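# Pack three boxes with parts, lid them, place in bay

## Task

Fill three boxes so that each holds exactly one ball bearing, one guide carriage and one round knob. Close each with a lid lying flat and not upside down, and leave each box standing on the table entirely within the taped bay.

## Robot and tools

Robot: two arms, left_arm and right_arm, each with six joints and a parallel gripper. Joint order in every row and every per-joint list is always: waist, shoulder, elbow, wrist pitch, wrist yaw, wrist roll. On both arms the waist, elbow and wrist pitch are sign-flipped: positive numbers you send or read for these turn them against the arm's own convention. The stated ranges use the arm's own signs, so flip them for those three joints. Ranges in arm signs: waist -2.880 to 2.880, shoulder 0.000 to 3.142, elbow 0.000 to 3.019, wrist pitch -1.693 to 1.571, wrist yaw -1.571 to 1.571, wrist roll -2.094 to 2.094 (rad). For example, the elbow is -3.019 to 0 in your numbers. A real end stop can sit up to 0.084 rad either side of the stated one.

Frame: positions and orientations are given in the scene frame. The origin is at table-top height, halfway between the two nominal arm bases. +z points up, +x points out over the table, and left_arm is on the +y side. Image left and right do not match arm names. end_effector_position (metres) is the point between the finger pads, about 1 cm short of the tips. end_effector_quat_wxyz gives hand orientation. Both can be off by a few cm, more at long reach. The fingers point along the gripper's +z axis and close along its y axis.

Row layout: a single list of 14 numbers for both arms, each number in [-1, 1]. Positions 1-6 are left_arm joint offsets and 7 is the left opening. Positions 8-13 are right_arm joint offsets and 14 is the right opening. Joint numbers are offsets, not poses. They are measured from the arm's Joint targets as they stood when the action (or move) began, and are scaled so that 1.0 equals 2.811 rad (waist, shoulder), 2.53 (elbow), 2.575 (wrist pitch), 8.12 (wrist yaw) or 9.528 (wrist roll). Sending 0 keeps a joint's current target. Opening is absolute: +1 fully open, -1 closed. Always resend the present opening for a gripper you want left as it is, because 0 means half open.

execute_actions(actions, cameras): actions is a list of actions. Each action is a list of 1 to 15 rows, one per 1/30 s step, and the last row is held to fill 15 steps. Every row in an action counts from that action's starting targets, so repeating an offset in the next action moves the joint further. An action is rejected for both arms if it would push a joint more than 0.084 rad beyond its range. An empty list just reports state and images. cameras chooses images: omitted, null or ["all"] gives all, [] gives none. An unknown name voids the call. Cameras: cam_high, cam_low, cam_work, cam_left_wrist, cam_right_wrist, each 896x504.

move(target, speed, blend, opening_speed, blocking, cameras): drives all joints together toward target. target is one 14-number row or a list of up to 15 rows. Every row is an offset from the same starting Joint targets, not from the row before, with the same scale and openings. speed is in rad/s (0.01 to 12.57, default 0.5) for the joint with the longest way to go, either one value or one per target. blend (rad) rounds corners between listed targets. opening_speed (at least 0.2 per second on the -1..+1 scale) makes the fingers change gradually. Use it near its minimum for fragile parts. blocking=false returns after about 0.5 s while the move goes on. Paths do not avoid obstacles or the other arm. The result adds a move: line: done, off_target (resting more than 0.035 rad from target), moving, held, or fault, and possibly limits=held. Neither done nor off_target proves contact or its absence.

wait(seconds 0-10): lets time pass with commands held. stop(): brakes a running move, and needs distance. zoom_image(camera, region=[x0,y0,x1,y1]): a closer look at part of that camera's latest image, at most 504x504 pixels, with (0,0) at the top left. finished_scene(scene): ends the current scene, given its number, and cannot be undone. Call it only when the boxes stay packed with the robot let go.

Results: Joint positions and Joint velocities give one block per arm (rad, rad/s), plus the pad gap in m (0.094 when fully open). "within noise" means the arm is still. Joint targets is the base for your next offsets. grip_measured is the finger opening on the command scale. With nothing held it reads slightly wide, and on a firm grip it reads a little narrower than the part. grip_effort_nm is the gripper motor effort (negative is closing), not the pad force. Joint torques are raw drive outputs with offsets; readings 3 and 4 wrap at ±28 N m. "joint sent to its limit" means a joint was clipped at its end. "joint command not followed" means the clearance check altered targets. Step readings list joint angles during actions. MOTOR HOT warns of heating, and OVER-TEMPERATURE FAULT means that arm has gone limp for 30-60 s.

Motion limits: each joint target may lead its measured angle by at most 0.716 (waist, shoulder), 0.645 (elbow), 0.69 (wrist pitch), 1.84 (wrist yaw) or 3.24 (wrist roll) rad. If an arm's gripper would go more than 110 mm from where it is, that arm's targets are pulled back, so big motions need several actions. Tiny turns may not start.

Avoid: dropping parts or letting go of moving ones, knocking anything off the table, fast impacts, and hard pushes. If an arm is jammed against something, command its targets back past its measured positions. Never let the arms collide or squeeze each other, and never close one gripper on the other's fingers. Don't hold loads or stretch out for long, since motors overheat. Loose objects may occasionally be nudged by outside disturbances, so check with the cameras before finishing.

Each tool is called after ">>>" as name([rows], argument=value, ...), one row to a line, values as JSON.

## Session

>>> execute_actions(actions=[])

Scene clock: 0.00 s.
left_arm: end_effector_position=(+0.4985, -0.1503, +0.2653) grip_measured=+1.000 grip_effort_nm=n/a end_effector_quat_wxyz=(+0.117, -0.105, +0.986, -0.058) | right_arm: end_effector_position=(+0.8761, -0.4053, +0.2294) grip_measured=+1.000 grip_effort_nm=n/a end_effector_quat_wxyz=(+0.689, -0.554, +0.464, +0.051)
Joint positions: left_arm=[0.849 2.195 -2.474 1.617 -0.12 -1.032 0.094] | right_arm=[0.292 2.483 -2.32 -0.042 -1.197 -0.912 0.094]
Joint velocities: within noise
Joint torques (N m): no reading
Motor temperatures (°C): left_arm=[29 39 41 27 29 29 31] | right_arm=[27 36 38 29 29 28 31]
Heat: left arm: hottest elbow 41 °C; right arm: hottest elbow 38 °C.
Joint targets: left_arm=[0.849 2.189 -2.504 1.615 -0.120 -1.032] | right_arm=[0.292 2.498 -2.340 -0.044 -1.197 -0.912]
Tool commands: left_gripper/opening=+1.0 right_gripper/opening=+1.0
camera_calibration:
cam_left_wrist: T_world_to_cam=[[0.12127, -0.983978, 0.130691, -0.249182], [-0.987323, -0.10599, 0.118148, 0.487076], [-0.102403, -0.143362, -0.984358, 0.3877], [0, 0, 0, 1]] pos_world=[0.550821, -0.137983, 0.356655]
cam_right_wrist: T_world_to_cam=[[0.623603, -0.393795, 0.675311, -0.864396], [0.339689, -0.641538, -0.687779, -0.353711], [0.704082, 0.658297, -0.266297, -0.185677], [0, 0, 0, 1]] pos_world=[0.789923, -0.445083, 0.291015]

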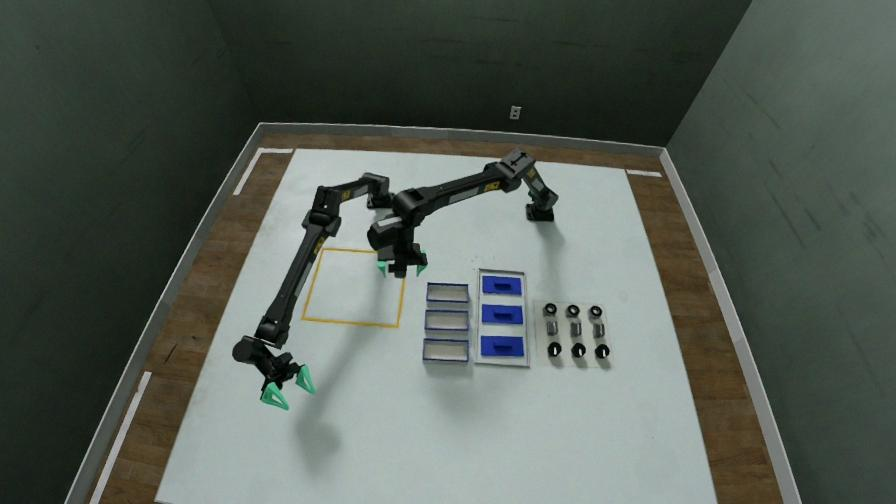

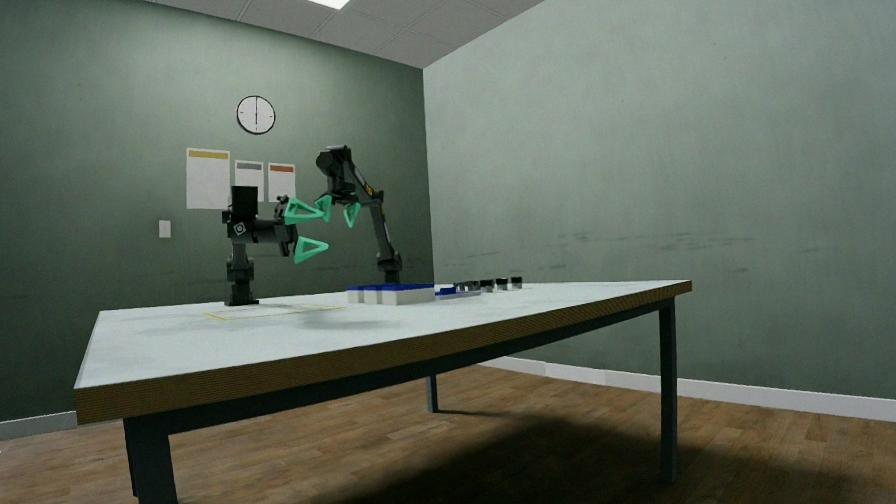

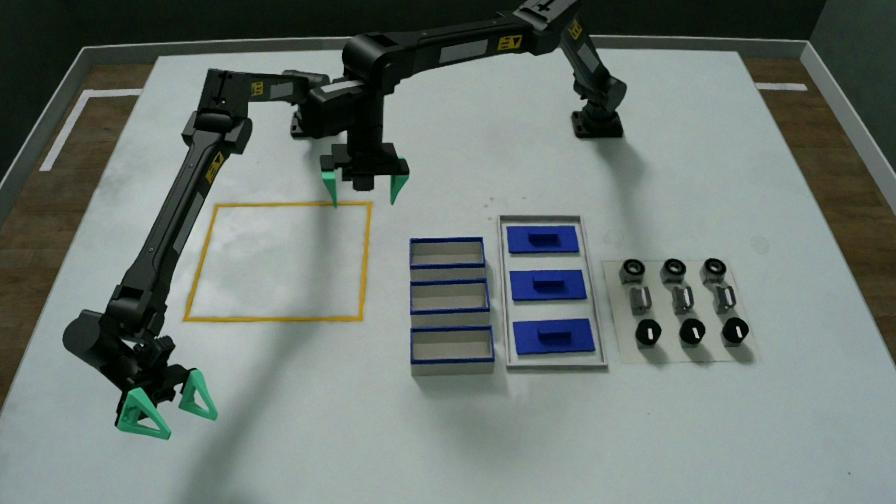

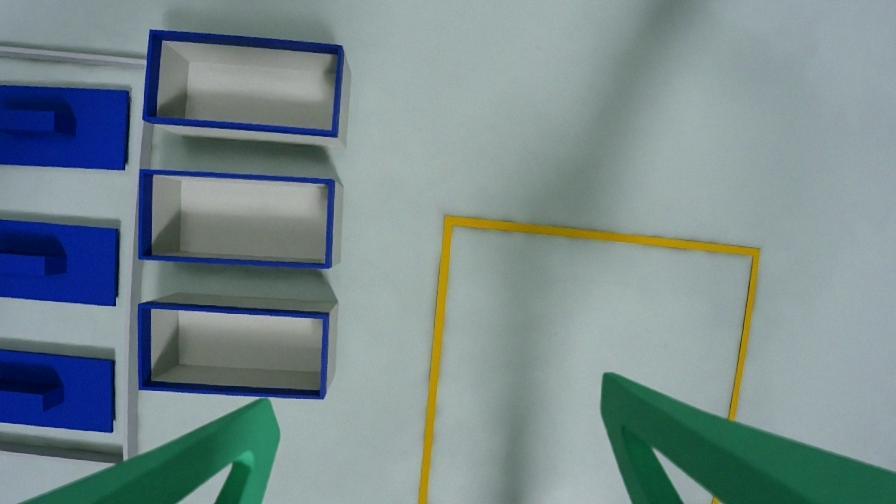

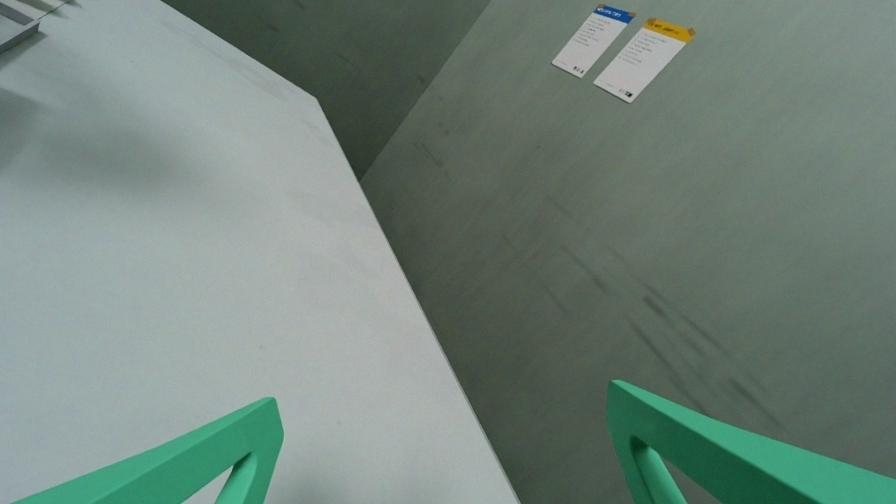

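>>> move(target=[-0.3006,-0.2024,0.4874,-0.1654,0.01478,0.1094,-0.53, -0.0825,-0.3799,0.336,0.6346,0.1474,0.0957,0.8], speed=0.9, cameras=["cam_work", "cam_left_wrist", "cam_right_wrist"])

Scene clock: 104.00 s.
left_arm: end_effector_position=(+0.4717, +0.3737, +0.1209) grip_measured=-0.528 grip_effort_nm=-0.129 end_effector_quat_wxyz=(+0.002, -0.005, +1.000, +0.002) | right_arm: end_effector_position=(+0.4202, -0.3534, +0.2986) grip_measured=+0.802 grip_effort_nm=-0.100 end_effector_quat_wxyz=(+0.034, +0.009, +0.999, +0.000)
Joint positions: left_arm=[0.009 1.64 -1.274 1.2 -0.004 -0.004 0.022] | right_arm=[0.068 1.426 -1.502 1.579 -0.002 -0.01 0.085]
Joint velocities: within noise
Joint torques (N m): left_arm=[0.67 -15.27 -8.77 -1.22 0.06 0.09] | right_arm=[-0.97 -8.59 -8.27 -0.64 0.11 0.07]
Motor temperatures (°C): left_arm=[29 44 48 27 29 29 30] | right_arm=[27 47 45 29 29 28 31]
Heat: left arm: hottest elbow 48 °C; right arm: hottest shoulder 47 °C.
Joint targets: left_arm=[0.004 1.621 -1.271 1.188 0.000 0.010] | right_arm=[0.059 1.430 -1.490 1.590 0.000 0.000]
move: done
camera_calibration:
cam_left_wrist: T_world_to_cam=[[-0.0639704, -0.997939, 0.00511327, 0.396258], [-0.938179, 0.0618847, 0.340574, 0.420496], [-0.340188, 0.0169895, -0.940204, 0.364942], [0, 0, 0, 1]] pos_world=[0.543998, 0.363218, 0.197883]
cam_right_wrist: T_world_to_cam=[[-0.0724197, -0.997179, -0.0197387, -0.319665], [-0.971799, 0.0660959, 0.226356, 0.410349], [-0.224413, 0.0355747, -0.973845, 0.500869], [0, 0, 0, 1]] pos_world=[0.488028, -0.363704, 0.388574]
Images, in order (width x height): cam_work 896x504, cam_left_wrist 896x504, cam_right_wrist 896x504.

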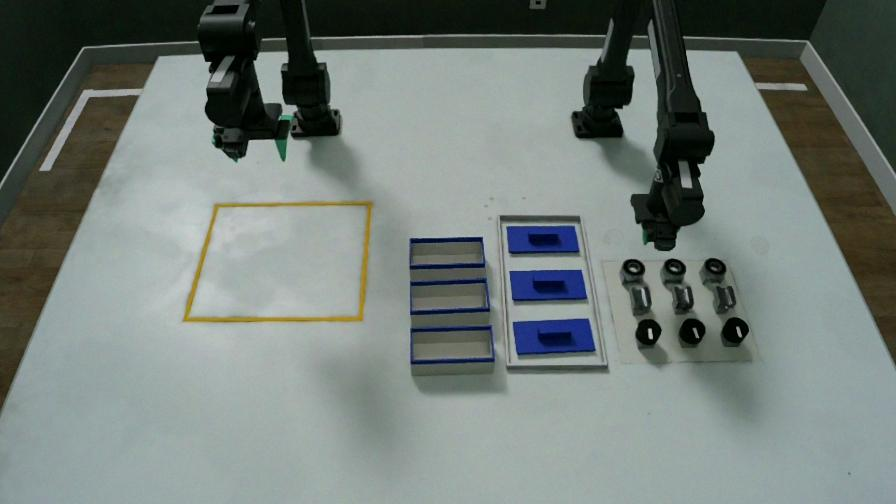

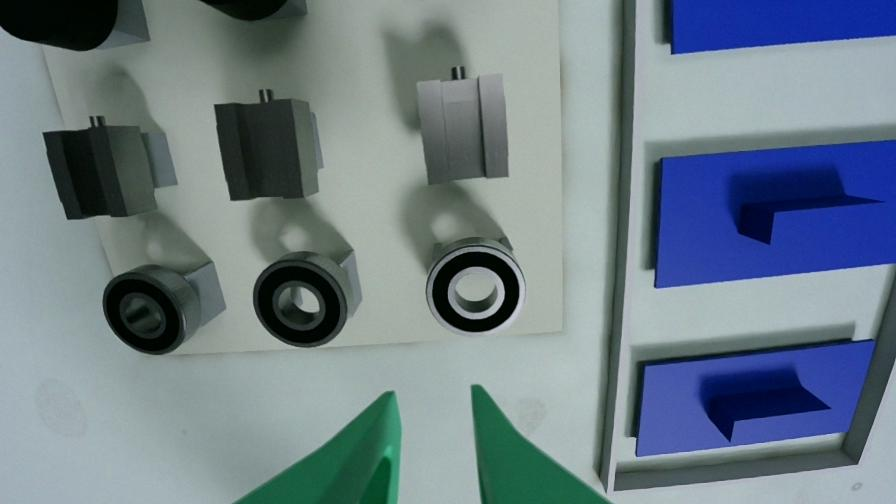

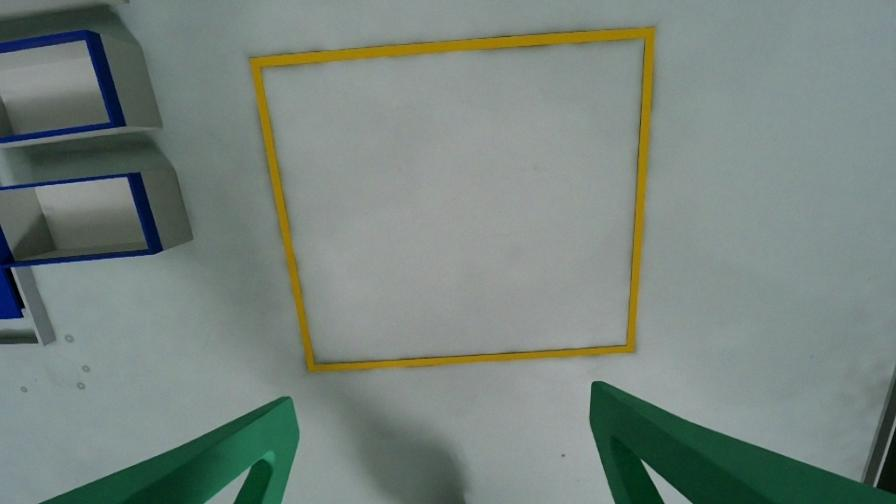

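>>> move(target=[-0.00438,0.0352,0.0335,-0.0635,0,0,-0.53, 0,0,0,0,0,0,0.8], speed=0.22, cameras=["cam_left_wrist"])

Scene clock: 123.97 s.
left_arm: end_effector_position=(+0.4727, +0.3744, +0.0568) grip_measured=-0.528 grip_effort_nm=-0.129 end_effector_quat_wxyz=(+0.002, -0.005, +1.000, +0.002) | right_arm: end_effector_position=(+0.4201, -0.3534, +0.2986) grip_measured=+0.802 grip_effort_nm=-0.100 end_effector_quat_wxyz=(+0.034, +0.010, +0.999, +0.000)
Joint positions: left_arm=[0.008 1.715 -1.186 1.037 -0.004 -0.003 0.022] | right_arm=[0.068 1.426 -1.502 1.579 -0.002 -0.01 0.085]
Joint velocities: within noise
Joint torques (N m): left_arm=[-0.26 -13.74 -8.38 -1.22 0.06 0.09] | right_arm=[-0.85 -8.53 -8.28 -0.66 0.11 0.06]
Motor temperatures (°C): left_arm=[29 44 46 27 29 29 30] | right_arm=[27 44 44 29 29 28 31]
Heat: left arm: hottest elbow 46 °C; right arm: hottest shoulder 44 °C.
Joint targets: left_arm=[-0.008 1.719 -1.186 1.025 0.000 0.010] | right_arm=[0.059 1.430 -1.490 1.590 0.000 0.000]
move: done
camera_calibration:
cam_left_wrist: T_world_to_cam=[[-0.0631537, -0.997991, 0.00503955, 0.397025], [-0.938346, 0.0610974, 0.340257, 0.443542], [-0.339881, 0.0167596, -0.940319, 0.304899], [0, 0, 0, 1]] pos_world=[0.544898, 0.364018, 0.133783]
Images, in order (width x height): cam_left_wrist 896x504.

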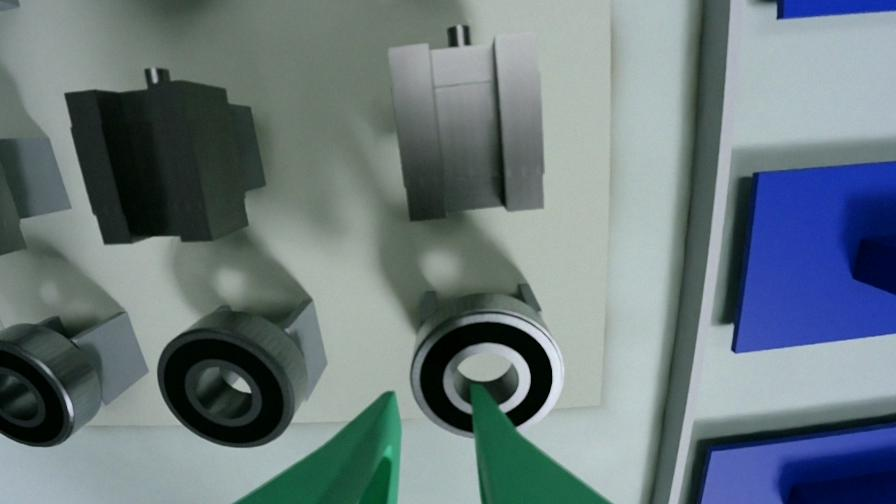

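>>> move([
  [0,0.01067,0.00838,-0.01748,0,0,-0.53, 0,0,0,0,0,0,0.8],
  [0,0.01067,0.00838,-0.01748,0,0,-0.85, 0,0,0,0,0,0,0.8],
  [0,-0.03077,-0.0510,0.06186,0,0,-0.85, 0,0,0,0,0,0,0.8],
  [0.2750,0.09143,-0.2348,0.1167,0,-0.0822,-0.85, 0,0,0,0,0,0,0.8],
], speed=[0.1, 0.1, 0.25, 0.75], blend=[0, 0, 0.03, 0], cameras=["cam_work", "cam_left_wrist"])

>>> zoom_image(camera="cam_work", region=[390, 220, 510, 300])

Scene clock: 156.20 s.
left_arm: end_effector_position=(+0.4322, -0.0437, +0.1070) grip_measured=-0.704 grip_effort_nm=-1.043 end_effector_quat_wxyz=(-0.003, +0.001, +1.000, +0.003) | right_arm: end_effector_position=(+0.4201, -0.3534, +0.2986) grip_measured=+0.802 grip_effort_nm=-0.100 end_effector_quat_wxyz=(+0.034, +0.010, +0.999, +0.000)
Joint positions: left_arm=[0.777 1.975 -1.712 1.317 0 -0.759 0.014] | right_arm=[0.068 1.426 -1.502 1.579 -0.002 -0.01 0.085]
Joint velocities: within noise
Joint torques (N m): left_arm=[0.15 -19.08 -14.52 -0.38 -0.16 -0.18] | right_arm=[-0.79 -8.53 -8.29 -0.68 0.11 0.06]
Motor temperatures (°C): left_arm=[29 44 45 27 29 29 31] | right_arm=[27 41 43 29 29 28 31]
Heat: left arm: hottest elbow 45 °C; right arm: hottest elbow 43 °C.
Joint targets: left_arm=[0.765 1.976 -1.780 1.325 0.000 -0.773] | right_arm=[0.059 1.430 -1.490 1.590 0.000 0.000]
move: off_target (left_arm); left_arm: the elbow is farthest, 0.068 rad from its target
camera_calibration:
cam_left_wrist: T_world_to_cam=[[-0.0760425, -0.997097, 0.00394157, -0.0173353], [-0.93361, 0.0725877, 0.350862, 0.411327], [-0.350129, 0.0230005, -0.936419, 0.349558], [0, 0, 0, 1]] pos_world=[0.505091, -0.0551822, 0.183082]
Images, in order (width x height): cam_work 896x504, cam_left_wrist 896x504.

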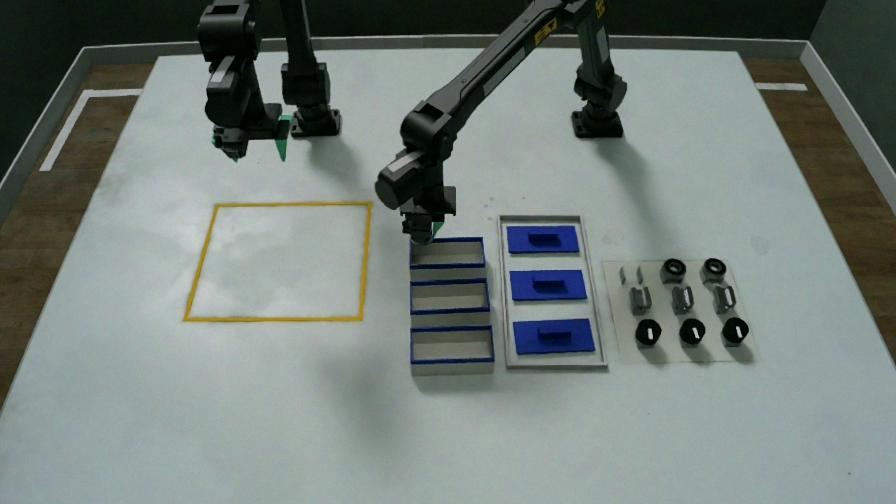

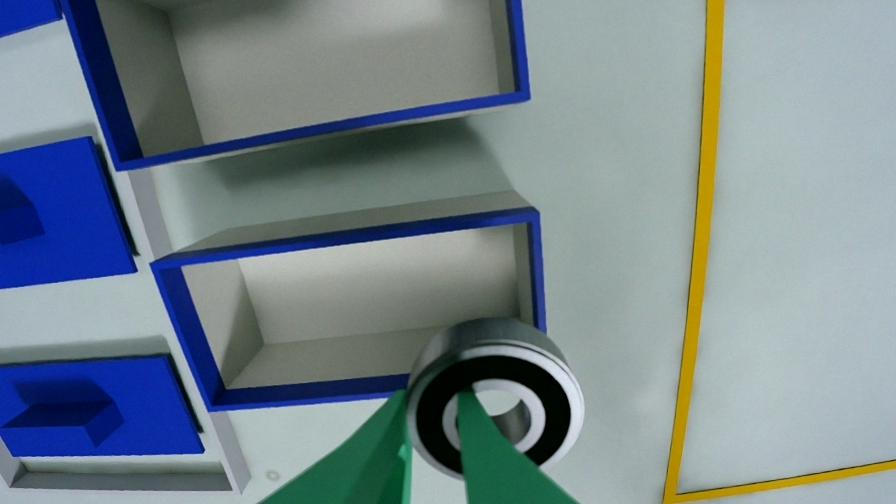

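Scaled by 4.200 from the camera's 896x504 image, which has a finer 1280x720 frame.

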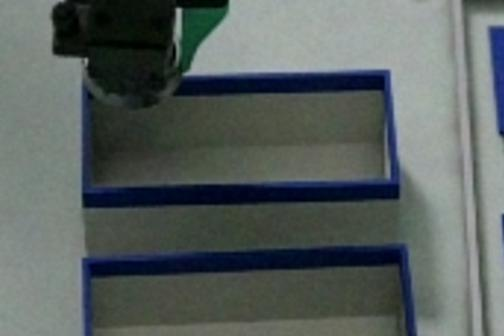

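>>> move(target=[-0.00274,0.01245,0.0357,-0.0336,0,-0.00533,-0.85, 0,0,0,0,0,0,0.8], speed=0.2, cameras=["cam_left_wrist"])

>>> zoom_image(camera="cam_work", region=[390, 220, 510, 300])

Scene clock: 181.17 s.
left_arm: end_effector_position=(+0.4375, -0.0452, +0.0743) grip_measured=-0.704 grip_effort_nm=-1.048 end_effector_quat_wxyz=(-0.003, -0.026, +1.000, +0.003) | right_arm: end_effector_position=(+0.4201, -0.3534, +0.2986) grip_measured=+0.802 grip_effort_nm=-0.100 end_effector_quat_wxyz=(+0.034, +0.010, +0.999, +0.000)
Joint positions: left_arm=[0.773 2.014 -1.685 1.251 0 -0.81 0.014] | right_arm=[0.068 1.426 -1.502 1.579 -0.002 -0.009 0.085]
Joint velocities: within noise
Joint torques (N m): left_arm=[-0.21 -19.72 -9.46 -1.18 -0.16 -0.18] | right_arm=[-0.73 -8.7 -8.28 -0.66 0.1 0.06]
Motor temperatures (°C): left_arm=[29 43 49 27 29 29 31] | right_arm=[27 40 43 29 29 28 31]
Heat: left arm: hottest elbow 49 °C; right arm: hottest elbow 43 °C.
Joint targets: left_arm=[0.757 2.011 -1.690 1.239 0.000 -0.824] | right_arm=[0.059 1.430 -1.490 1.590 0.000 0.000]
move: done
camera_calibration:
cam_left_wrist: T_world_to_cam=[[-0.0211468, -0.999771, 0.00338942, -0.0423702], [-0.936184, 0.0209914, 0.350883, 0.426642], [-0.350873, 0.00424691, -0.936413, 0.320307], [0, 0, 0, 1]] pos_world=[0.510907, -0.0526766, 0.150382]
Images, in order (width x height): cam_left_wrist 896x504.

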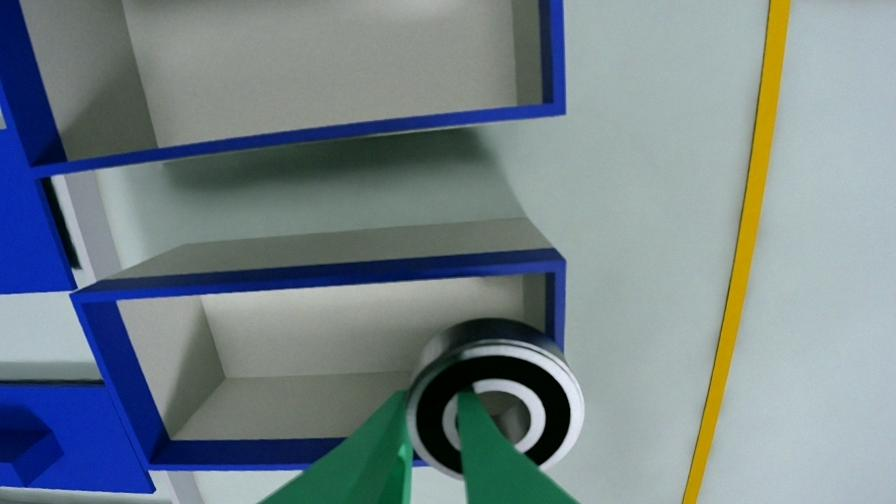

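This scene's latest camera images include none from cam_work. They are from: cam_left_wrist. cam_work's image comes with the result of a call that names it in "cameras".

>>> move([
  [0,0.0096,0.0157,-0.0287,0,0,-0.85, 0,0,0,0,0,0,0.8],
  [0,0.0189,0.0259,-0.0489,0,0,-0.85, 0,0,0,0,0,0,0.8],
], speed=[0.15, 0.06], cameras=[])

Scene clock: 208.27 s.
left_arm: end_effector_position=(+0.4502, -0.0593, +0.0629) grip_measured=-0.704 grip_effort_nm=-1.043 end_effector_quat_wxyz=(+0.027, -0.026, +0.999, -0.033) | right_arm: end_effector_position=(+0.4201, -0.3534, +0.2986) grip_measured=+0.802 grip_effort_nm=-0.100 end_effector_quat_wxyz=(+0.034, +0.010, +0.999, +0.000)
Joint positions: left_arm=[0.773 2.015 -1.653 1.124 0.009 -0.811 0.014] | right_arm=[0.068 1.426 -1.502 1.579 -0.002 -0.009 0.085]
Joint velocities: within noise
Joint torques (N m): left_arm=[-0.15 -15.62 -6.89 -1.33 -0.54 -0.16] | right_arm=[-0.85 -8.53 -8.29 -0.66 0.11 0.06]
Motor temperatures (°C): left_arm=[29 44 46 27 29 29 32] | right_arm=[27 39 42 29 29 28 31]
Heat: left arm: hottest elbow 46 °C; right arm: hottest elbow 42 °C.
Joint targets: left_arm=[0.757 2.065 -1.624 1.113 0.000 -0.824] | right_arm=[0.059 1.430 -1.490 1.590 0.000 0.000]
move: off_target (left_arm); left_arm: the shoulder is farthest, 0.049 rad from its target
No camera images: "cameras" was empty.

>>> move([
  [0,-0.0319,-0.0415,0.0554,0,0,-0.85, 0,0,0,0,0,0,0.8],
  [-0.00185,-0.0319,-0.0415,0.0554,0,0.00637,-0.85, 0,0,0,0,0,0,0.8],
], speed=[0.12, 0.1], cameras=["cam_left_wrist", "cam_work"])

>>> zoom_image(camera="cam_work", region=[390, 220, 510, 300])

Scene clock: 223.50 s.
left_arm: end_effector_position=(+0.4356, -0.0386, +0.0720) grip_measured=-0.704 grip_effort_nm=-1.048 end_effector_quat_wxyz=(-0.007, -0.013, +1.000, +0.005) | right_arm: end_effector_position=(+0.4201, -0.3534, +0.2986) grip_measured=+0.802 grip_effort_nm=-0.095 end_effector_quat_wxyz=(+0.034, +0.010, +0.999, +0.000)
Joint positions: left_arm=[0.766 2.006 -1.665 1.247 0.002 -0.777 0.014] | right_arm=[0.068 1.426 -1.502 1.579 -0.002 -0.009 0.085]
Joint velocities: within noise
Joint torques (N m): left_arm=[-0.09 -21.95 -14.01 -0.36 -0.27 0.09] | right_arm=[-0.91 -8.59 -8.28 -0.69 0.1 0.07]
Motor temperatures (°C): left_arm=[29 45 45 27 29 29 32] | right_arm=[27 39 42 29 29 28 31]
Heat: left arm: hottest shoulder 45 °C; right arm: hottest elbow 42 °C.
Joint targets: left_arm=[0.752 1.975 -1.729 1.256 0.000 -0.763] | right_arm=[0.059 1.430 -1.490 1.590 0.000 0.000]
move: off_target (left_arm); left_arm: the elbow is farthest, 0.064 rad from its target
camera_calibration:
cam_left_wrist: T_world_to_cam=[[-0.0474781, -0.998872, 0.000383712, -0.0241951], [-0.932697, 0.0444702, 0.357908, 0.42448], [-0.357522, 0.0166349, -0.933757, 0.320636], [0, 0, 0, 1]] pos_world=[0.509397, -0.0483783, 0.14748]
Images, in order (width x height): cam_work 896x504, cam_left_wrist 896x504.

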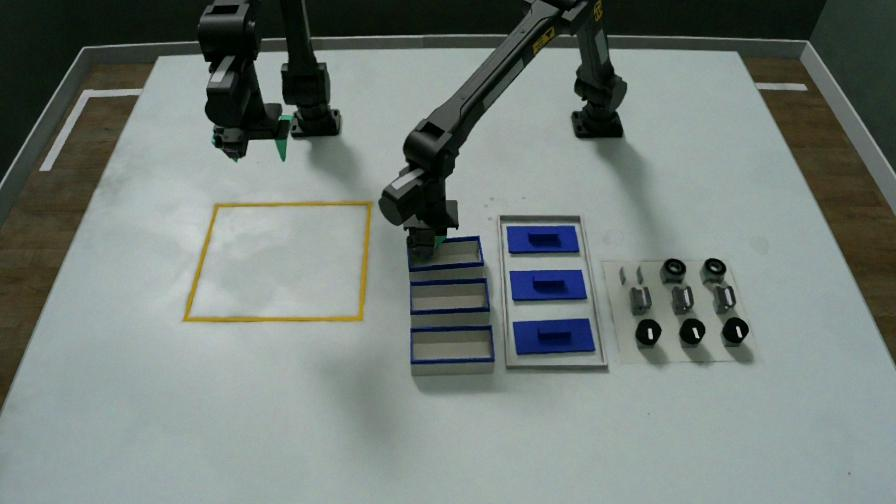

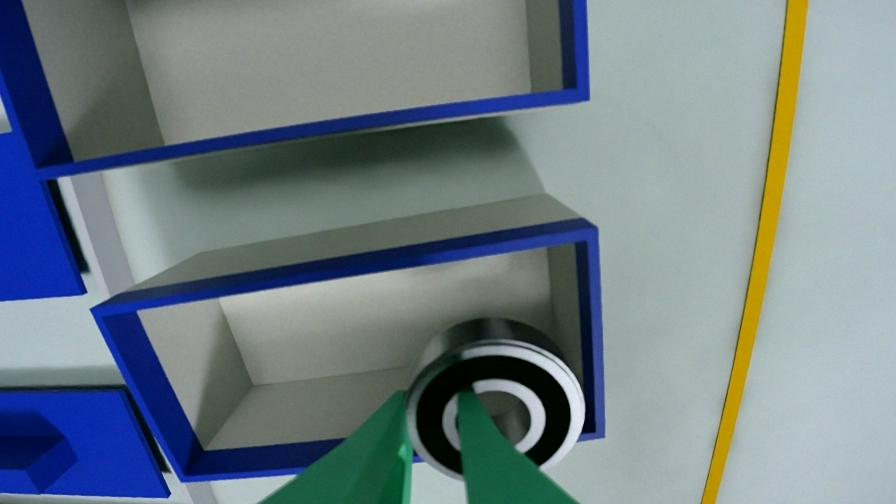

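Scaled by 4.200 from the camera's 896x504 image, which has a finer 1280x720 frame.

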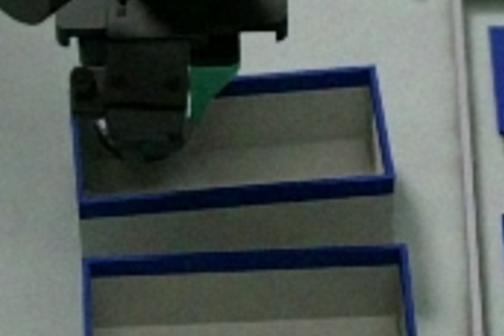

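>>> move(target=[0,0.01548,-0.01107,0,0,0,-0.85, 0,0,0,0,0,0,0.8], speed=0.1, cameras=["cam_left_wrist"])

Scene clock: 250.83 s.
left_arm: end_effector_position=(+0.4428, -0.0454, +0.0772) grip_measured=-0.704 grip_effort_nm=-1.043 end_effector_quat_wxyz=(+0.000, -0.013, +1.000, -0.002) | right_arm: end_effector_position=(+0.4201, -0.3534, +0.2986) grip_measured=+0.802 grip_effort_nm=-0.100 end_effector_quat_wxyz=(+0.034, +0.010, +0.999, +0.000)
Joint positions: left_arm=[0.766 2.014 -1.694 1.247 0.002 -0.776 0.014] | right_arm=[0.068 1.426 -1.502 1.579 -0.002 -0.009 0.085]
Joint velocities: within noise
Joint torques (N m): left_arm=[-0.09 -19.31 -14.08 -0.4 -0.26 0.09] | right_arm=[-0.91 -8.53 -8.32 -0.65 0.1 0.06]
Motor temperatures (°C): left_arm=[29 47 48 27 29 29 32] | right_arm=[27 38 42 29 29 28 31]
Heat: left arm: hottest elbow 48 °C; right arm: hottest elbow 42 °C.
Joint targets: left_arm=[0.752 2.019 -1.757 1.256 0.000 -0.763] | right_arm=[0.059 1.430 -1.490 1.590 0.000 0.000]
move: off_target (left_arm); left_arm: the elbow is farthest, 0.063 rad from its target
camera_calibration:
cam_left_wrist: T_world_to_cam=[[-0.0482982, -0.998748, 0.0129963, -0.031117], [-0.937691, 0.0498203, 0.34388, 0.433157], [-0.344097, 0.00442224, -0.938924, 0.322108], [0, 0, 0, 1]] pos_world=[0.515501, -0.0540826, 0.153885]
Images, in order (width x height): cam_left_wrist 896x504.

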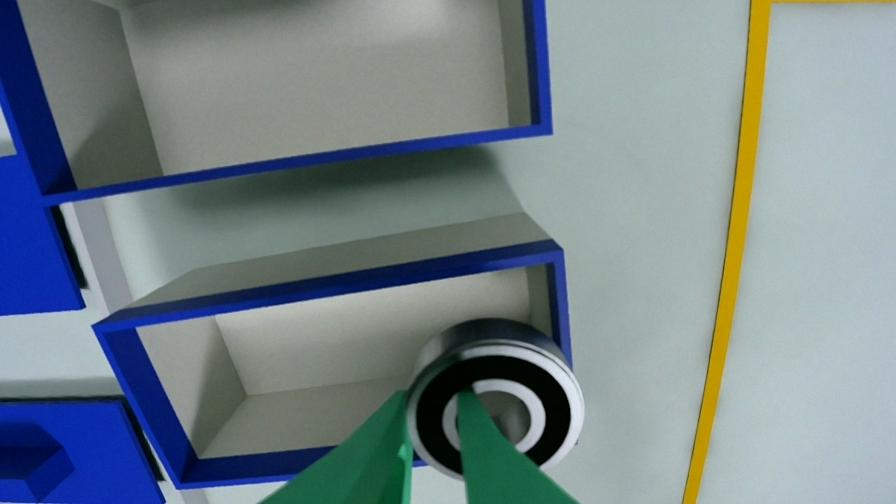

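>>> move([
  [0,0.00569,0.0417,-0.0314,0,0,-0.85, 0,0,0,0,0,0,0.8],
  [0,0.01672,0.05419,-0.0560,0,0,-0.85, 0,0,0,0,0,0,0.8],
], speed=[0.1, 0.06], cameras=[])

Scene clock: 265.40 s.
left_arm: end_effector_position=(+0.4535, -0.0570, +0.0612) grip_measured=-0.704 grip_effort_nm=-1.048 end_effector_quat_wxyz=(+0.028, -0.011, +0.999, -0.033) | right_arm: end_effector_position=(+0.4201, -0.3534, +0.2986) grip_measured=+0.802 grip_effort_nm=-0.095 end_effector_quat_wxyz=(+0.034, +0.010, +0.999, +0.000)
Joint positions: left_arm=[0.766 2.018 -1.653 1.12 0.01 -0.773 0.014] | right_arm=[0.068 1.426 -1.502 1.579 -0.002 -0.009 0.085]
Joint velocities: within noise
Joint torques (N m): left_arm=[-0.15 -15.79 -6.56 -1.26 -0.57 0.05] | right_arm=[-0.85 -8.7 -8.28 -0.69 0.1 0.07]
Motor temperatures (°C): left_arm=[29 46 49 27 29 29 32] | right_arm=[27 38 42 29 29 28 31]
Heat: left arm: hottest elbow 49 °C; right arm: hottest elbow 42 °C.
Joint targets: left_arm=[0.752 2.066 -1.620 1.112 0.000 -0.763] | right_arm=[0.059 1.430 -1.490 1.590 0.000 0.000]
move: off_target (left_arm); left_arm: the shoulder is farthest, 0.048 rad from its target
No camera images: "cameras" was empty.

>>> move([
  [0,-0.03785,-0.0664,0.0841,0,0,-0.85, 0,0,0,0,0,0,0.8],
  [0,-0.02277,-0.0268,0.05146,0,-0.00866,-0.85, 0,0,0,0,0,0,0.8],
], speed=[0.12, 0.15], cameras=["cam_left_wrist", "cam_work"])

>>> zoom_image(camera="cam_work", region=[390, 220, 510, 300])

Scene clock: 286.47 s.
left_arm: end_effector_position=(+0.4410, -0.0397, +0.0808) grip_measured=-0.704 grip_effort_nm=-1.043 end_effector_quat_wxyz=(-0.002, -0.043, +0.999, +0.001) | right_arm: end_effector_position=(+0.4201, -0.3534, +0.2986) grip_measured=+0.802 grip_effort_nm=-0.095 end_effector_quat_wxyz=(+0.034, +0.010, +0.999, +0.000)
Joint positions: left_arm=[0.762 2.002 -1.684 1.256 0.002 -0.832 0.014] | right_arm=[0.068 1.426 -1.502 1.579 -0.002 -0.009 0.085]
Joint velocities: within noise
Joint torques (N m): left_arm=[0.38 -19.49 -9.4 -1.21 -0.23 -0.15] | right_arm=[-0.79 -8.53 -8.27 -0.68 0.11 0.06]
Motor temperatures (°C): left_arm=[29 44 46 27 29 29 32] | right_arm=[27 38 42 29 29 28 31]
Heat: left arm: hottest elbow 46 °C; right arm: hottest elbow 42 °C.
Joint targets: left_arm=[0.752 2.001 -1.688 1.244 -0.001 -0.846] | right_arm=[0.059 1.430 -1.490 1.590 0.000 0.000]
move: done
camera_calibration:
cam_left_wrist: T_world_to_cam=[[0.0116641, -0.9999, 0.00797606, -0.0517231], [-0.93744, -0.00815911, 0.348052, 0.427198], [-0.347953, -0.0115368, -0.937441, 0.325736], [0, 0, 0, 1]] pos_world=[0.514417, -0.0444744, 0.157083]
Images, in order (width x height): cam_work 896x504, cam_left_wrist 896x504.

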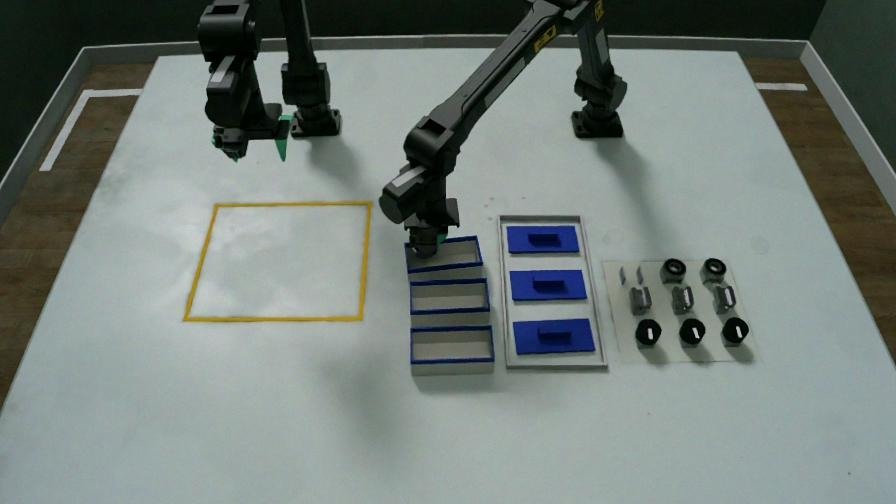

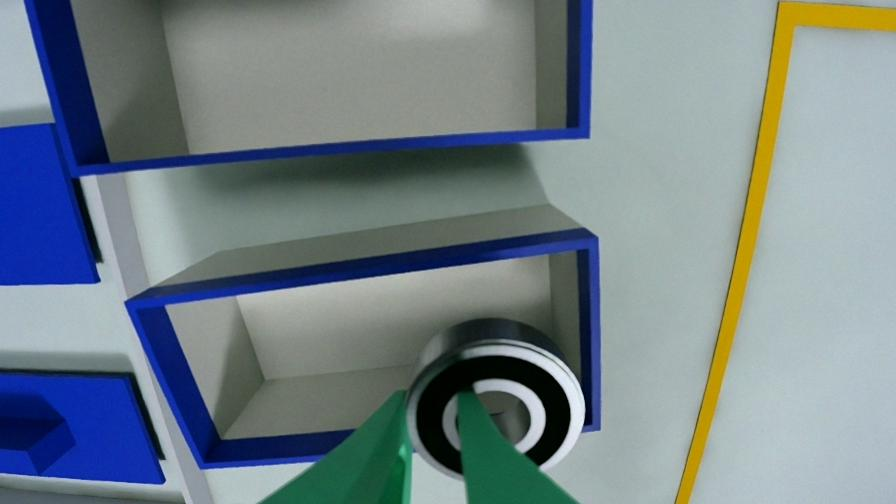

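Scaled by 4.200 from the camera's 896x504 image, which has a finer 1280x720 frame.

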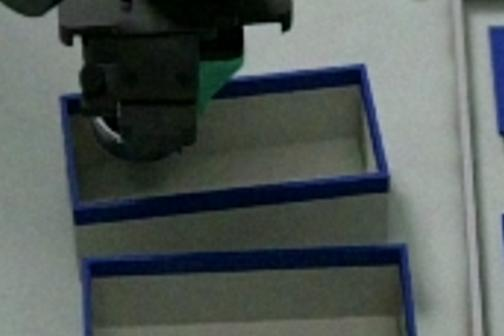

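>>> move([
  [0,-0.01636,0,0.01856,0,0,-0.85, 0,0,0,0,0,0,0.8],
  [0.0116,-0.01636,0,0.01856,0,0,-0.85, 0,0,0,0,0,0,0.8],
  [0.0116,0.0078,0,-0.0085,0,0,-0.85, 0,0,0,0,0,0,0.8],
], speed=[0.12, 0.1, 0.1], cameras=["cam_left_wrist"])

Scene clock: 312.07 s.
left_arm: end_effector_position=(+0.4405, -0.0462, +0.0667) grip_measured=-0.704 grip_effort_nm=-1.043 end_effector_quat_wxyz=(-0.002, -0.039, +0.999, +0.001) | right_arm: end_effector_position=(+0.4201, -0.3534, +0.2986) grip_measured=+0.802 grip_effort_nm=-0.100 end_effector_quat_wxyz=(+0.034, +0.010, +0.999, +0.000)
Joint positions: left_arm=[0.77 2.026 -1.684 1.234 0.002 -0.833 0.014] | right_arm=[0.068 1.426 -1.502 1.579 -0.002 -0.009 0.085]
Joint velocities: within noise
Joint torques (N m): left_arm=[2.43 -19.78 -9.32 -1.17 -0.23 -0.16] | right_arm=[-0.79 -8.53 -8.27 -0.68 0.1 0.06]
Motor temperatures (°C): left_arm=[29 45 46 27 29 29 32] | right_arm=[27 38 42 29 29 28 31]
Heat: left arm: hottest elbow 46 °C; right arm: hottest elbow 42 °C.
Joint targets: left_arm=[0.784 2.024 -1.688 1.222 -0.001 -0.846] | right_arm=[0.059 1.430 -1.490 1.590 0.000 0.000]
move: done
camera_calibration:
cam_left_wrist: T_world_to_cam=[[0.00440309, -0.999968, 0.0066839, -0.0547921], [-0.936973, -0.00179029, 0.349397, 0.431567], [-0.349374, -0.00780106, -0.936951, 0.313149], [0, 0, 0, 1]] pos_world=[0.514014, -0.0515749, 0.142983]
Images, in order (width x height): cam_left_wrist 896x504.

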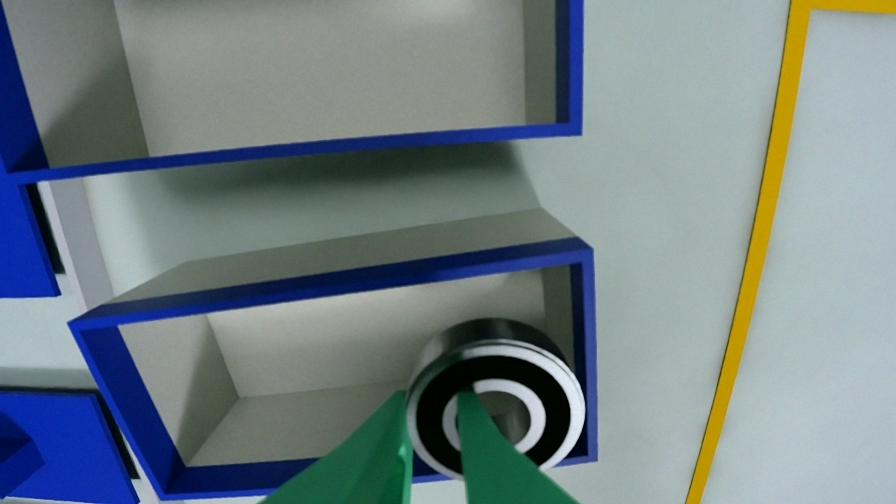

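>>> move([
  [0,0.00712,0.00684,-0.01522,0,0,-0.85, 0,0,0,0,0,0,0.8],
  [0,0.01779,0.01937,-0.0397,0,0,-0.85, 0,0,0,0,0,0,0.8],
], speed=[0.08, 0.06], cameras=[])

Scene clock: 321.63 s.
left_arm: end_effector_position=(+0.4427, -0.0483, +0.0245) grip_measured=-0.704 grip_effort_nm=-1.048 end_effector_quat_wxyz=(+0.001, -0.039, +0.999, -0.003) | right_arm: end_effector_position=(+0.4201, -0.3534, +0.2986) grip_measured=+0.802 grip_effort_nm=-0.100 end_effector_quat_wxyz=(+0.034, +0.010, +0.999, +0.000)
Joint positions: left_arm=[0.77 2.07 -1.637 1.132 0.002 -0.833 0.014] | right_arm=[0.068 1.426 -1.502 1.579 -0.002 -0.009 0.085]
Joint velocities: within noise
Joint torques (N m): left_arm=[2.49 -19.66 -8.91 -1.26 -0.23 -0.16] | right_arm=[-0.79 -8.59 -8.28 -0.68 0.1 0.07]
Motor temperatures (°C): left_arm=[29 45 46 27 29 29 32] | right_arm=[27 38 42 29 29 28 31]
Heat: left arm: hottest elbow 46 °C; right arm: hottest elbow 42 °C.
Joint targets: left_arm=[0.784 2.073 -1.639 1.120 -0.001 -0.846] | right_arm=[0.059 1.430 -1.490 1.590 0.000 0.000]
move: done
No camera images: "cameras" was empty.

>>> move([
  [0,0.00214,0.00237,-0.0016,0,0,-0.85, 0,0,0,0,0,0,0.8],
  [0,0.00214,0.00237,-0.0016,0,0,-0.53, 0,0,0,0,0,0,0.8],
  [0,-0.03696,-0.0650,0.0798,0,0,-0.53, 0,0,0,0,0,0,0.8],
  [-0.2676,-0.01565,-0.0988,0.1021,0,0.08935,0.15, 0,0,0,0,0,0,0.8],
], speed=[0.05, 0.05, 0.2, 0.8], blend=[0, 0, 0.03, 0], cameras=["cam_work", "cam_left_wrist"])

>>> zoom_image(camera="cam_work", region=[390, 220, 510, 300])

Scene clock: 340.33 s.
left_arm: end_effector_position=(+0.6220, +0.3673, +0.1240) grip_measured=+0.147 grip_effort_nm=0.105 end_effector_quat_wxyz=(+0.003, -0.002, +1.000, +0.000) | right_arm: end_effector_position=(+0.4201, -0.3534, +0.2986) grip_measured=+0.802 grip_effort_nm=-0.100 end_effector_quat_wxyz=(+0.034, +0.010, +0.999, +0.000)
Joint positions: left_arm=[0.02 2.019 -1.828 1.374 0 -0.008 0.054] | right_arm=[0.068 1.426 -1.502 1.579 -0.002 -0.009 0.085]
Joint velocities: within noise
Joint torques (N m): left_arm=[2.26 -19.19 -14.15 -0.42 -0.11 0.09] | right_arm=[-0.73 -8.59 -8.25 -0.68 0.11 0.06]
Motor temperatures (°C): left_arm=[29 45 45 27 29 29 32] | right_arm=[27 38 42 29 29 28 30]
Heat: left arm: hottest shoulder 45 °C; right arm: hottest elbow 42 °C.
Joint targets: left_arm=[0.032 2.030 -1.889 1.383 0.000 0.006] | right_arm=[0.059 1.430 -1.490 1.590 0.000 0.000]
move: off_target (left_arm); target 4's new numbers were sent with left_arm's elbow 0.061 rad from that target; left_arm: the elbow is farthest, 0.061 rad from its target
camera_calibration:
cam_left_wrist: T_world_to_cam=[[-0.070834, -0.997449, 0.0088767, 0.40308], [-0.938226, 0.0696447, 0.338943, 0.558133], [-0.338696, 0.0156803, -0.940765, 0.418636], [0, 0, 0, 1]] pos_world=[0.693997, 0.356616, 0.201085]
Images, in order (width x height): cam_work 896x504, cam_left_wrist 896x504.

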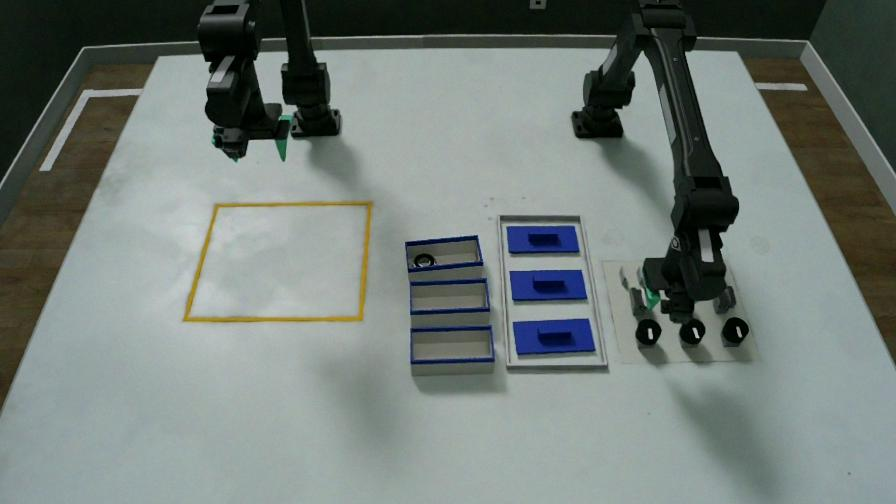

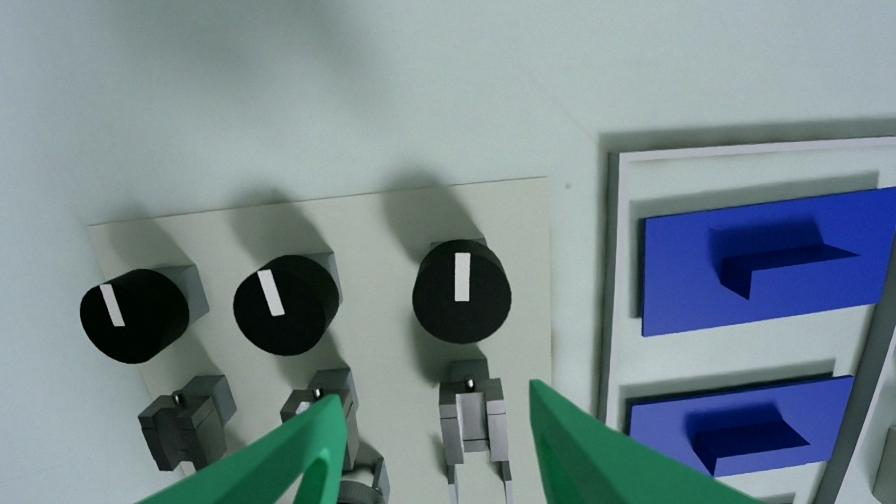

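Scaled by 4.200 from the camera's 896x504 image, which has a finer 1280x720 frame.

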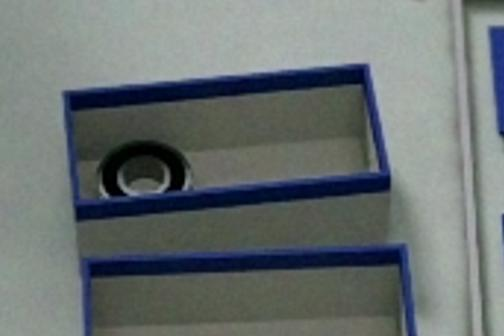

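>>> move([
  [0.00477,0.01067,0.06174,-0.05849,0,0,0.15, 0,0,0,0,0,0,0.8],
  [0.00477,0.01654,0.07024,-0.07313,0,0,0.15, 0,0,0,0,0,0,0.8],
], speed=[0.2, 0.08], cameras=["cam_left_wrist"])

Scene clock: 370.47 s.
left_arm: end_effector_position=(+0.6213, +0.3609, +0.0555) grip_measured=+0.148 grip_effort_nm=0.105 end_effector_quat_wxyz=(+0.007, +0.004, +1.000, +0.000) | right_arm: end_effector_position=(+0.4201, -0.3534, +0.2986) grip_measured=+0.802 grip_effort_nm=-0.105 end_effector_quat_wxyz=(+0.034, +0.010, +0.999, +0.000)
Joint positions: left_arm=[0.03 2.063 -1.714 1.206 0 -0.008 0.054] | right_arm=[0.068 1.426 -1.502 1.579 -0.002 -0.009 0.085]
Joint velocities: within noise
Joint torques (N m): left_arm=[2.49 -19.19 -8.87 -1.24 -0.11 0.09] | right_arm=[-0.85 -8.53 -8.28 -0.68 0.1 0.06]
Motor temperatures (°C): left_arm=[29 46 49 27 29 29 31] | right_arm=[27 38 42 29 29 28 30]
Heat: left arm: hottest elbow 49 °C; right arm: hottest elbow 42 °C.
Joint targets: left_arm=[0.045 2.076 -1.711 1.195 0.000 0.005] | right_arm=[0.059 1.430 -1.490 1.590 0.000 0.000]
move: done
camera_calibration:
cam_left_wrist: T_world_to_cam=[[-0.081175, -0.996665, 0.00828553, 0.403468], [-0.940395, 0.0793411, 0.330699, 0.579539], [-0.330254, 0.0190528, -0.9437, 0.34776], [0, 0, 0, 1]] pos_world=[0.692596, 0.349515, 0.133185]
Images, in order (width x height): cam_left_wrist 896x504.

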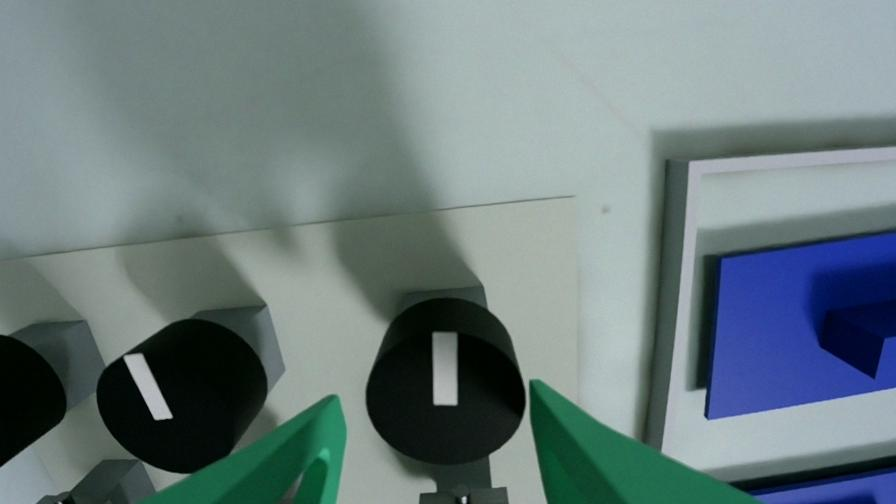

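>>> move(target=[0.0015, 0.0036, 0.002, 0, 0, 0, 0.15, 0, 0, 0, 0, 0, 0, 0.8], speed=0.05, cameras=[])

Scene clock: 421.13 s.
left_arm: end_effector_position=(+0.6185, +0.3588, +0.0469) grip_measured=+0.148 grip_effort_nm=0.095 end_effector_quat_wxyz=(-0.001, +0.006, +1.000, +0.000) | right_arm: end_effector_position=(+0.4201, -0.3534, +0.2986) grip_measured=+0.802 grip_effort_nm=-0.105 end_effector_quat_wxyz=(+0.034, +0.010, +0.999, +0.000)
Joint positions: left_arm=[0.034 2.074 -1.708 1.206 0 -0.007 0.054] | right_arm=[0.068 1.426 -1.502 1.579 -0.002 -0.009 0.085]
Joint velocities: within noise
Joint torques (N m): left_arm=[2.55 -19.37 -8.83 -1.2 -0.11 0.09] | right_arm=[-0.73 -8.53 -8.28 -0.68 0.1 0.06]
Motor temperatures (°C): left_arm=[29 45 45 27 29 29 31] | right_arm=[27 38 42 29 29 28 30]
Heat: left arm: hottest shoulder 45 °C; right arm: hottest elbow 42 °C.
Joint targets: left_arm=[0.050 2.086 -1.706 1.195 0.000 0.006] | right_arm=[0.059 1.430 -1.490 1.590 0.000 0.000]
move: done
No camera images: "cameras" was empty.

>>> move([
  [0, 0, 0, 0, 0, 0, -0.22, 0, 0, 0, 0, 0, 0, 0.8],
  [0, -0.0342, -0.0648, 0.0757, 0, 0, -0.22, 0, 0, 0, 0, 0, 0, 0.8],
  [0.2302, -0.0822, 0.0431, 0.0326, 0, -0.0882, -0.22, 0, 0, 0, 0, 0, 0, 0.8],
], speed=[0.1, 0.3, 0.75], blend=[0, 0.04, 0], cameras=["cam_left_wrist"])

Scene clock: 454.10 s.
left_arm: end_effector_position=(+0.4362, +0.0084, +0.1186) grip_measured=-0.106 grip_effort_nm=-1.048 end_effector_quat_wxyz=(+0.000, -0.065, +0.998, +0.000) | right_arm: end_effector_position=(+0.4201, -0.3534, +0.2986) grip_measured=+0.802 grip_effort_nm=-0.100 end_effector_quat_wxyz=(+0.034, +0.010, +0.999, +0.000)
Joint positions: left_arm=[0.706 1.88 -1.598 1.29 0.001 -0.821 0.042] | right_arm=[0.068 1.426 -1.502 1.579 -0.002 -0.009 0.085]
Joint velocities: within noise
Joint torques (N m): left_arm=[0.38 -19.78 -9.16 -1.18 -0.17 -0.17] | right_arm=[-0.79 -8.59 -8.25 -0.66 0.11 0.06]
Motor temperatures (°C): left_arm=[29 44 44 27 29 29 31] | right_arm=[27 38 42 29 29 28 30]
Heat: left arm: hottest shoulder 44 °C; right arm: hottest elbow 42 °C.
Joint targets: left_arm=[0.697 1.855 -1.597 1.279 0.000 -0.835] | right_arm=[0.059 1.430 -1.490 1.590 0.000 0.000]
move: done
camera_calibration:
cam_left_wrist: T_world_to_cam=[[0.0569932, -0.998334, 0.00904934, -0.0237869], [-0.937064, -0.0503636, 0.345505, 0.410379], [-0.344473, -0.0281712, -0.938373, 0.358873], [0, 0, 0, 1]] pos_world=[0.50953, 0.00703085, 0.195184]
Images, in order (width x height): cam_left_wrist 896x504.

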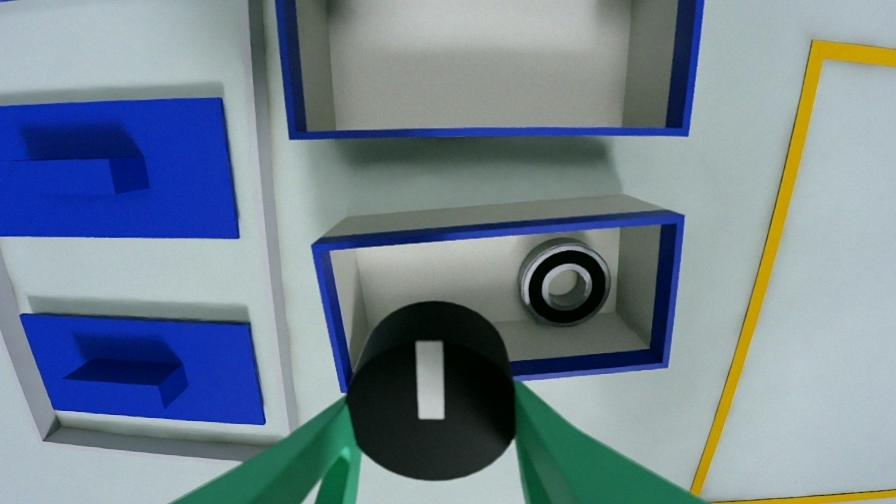

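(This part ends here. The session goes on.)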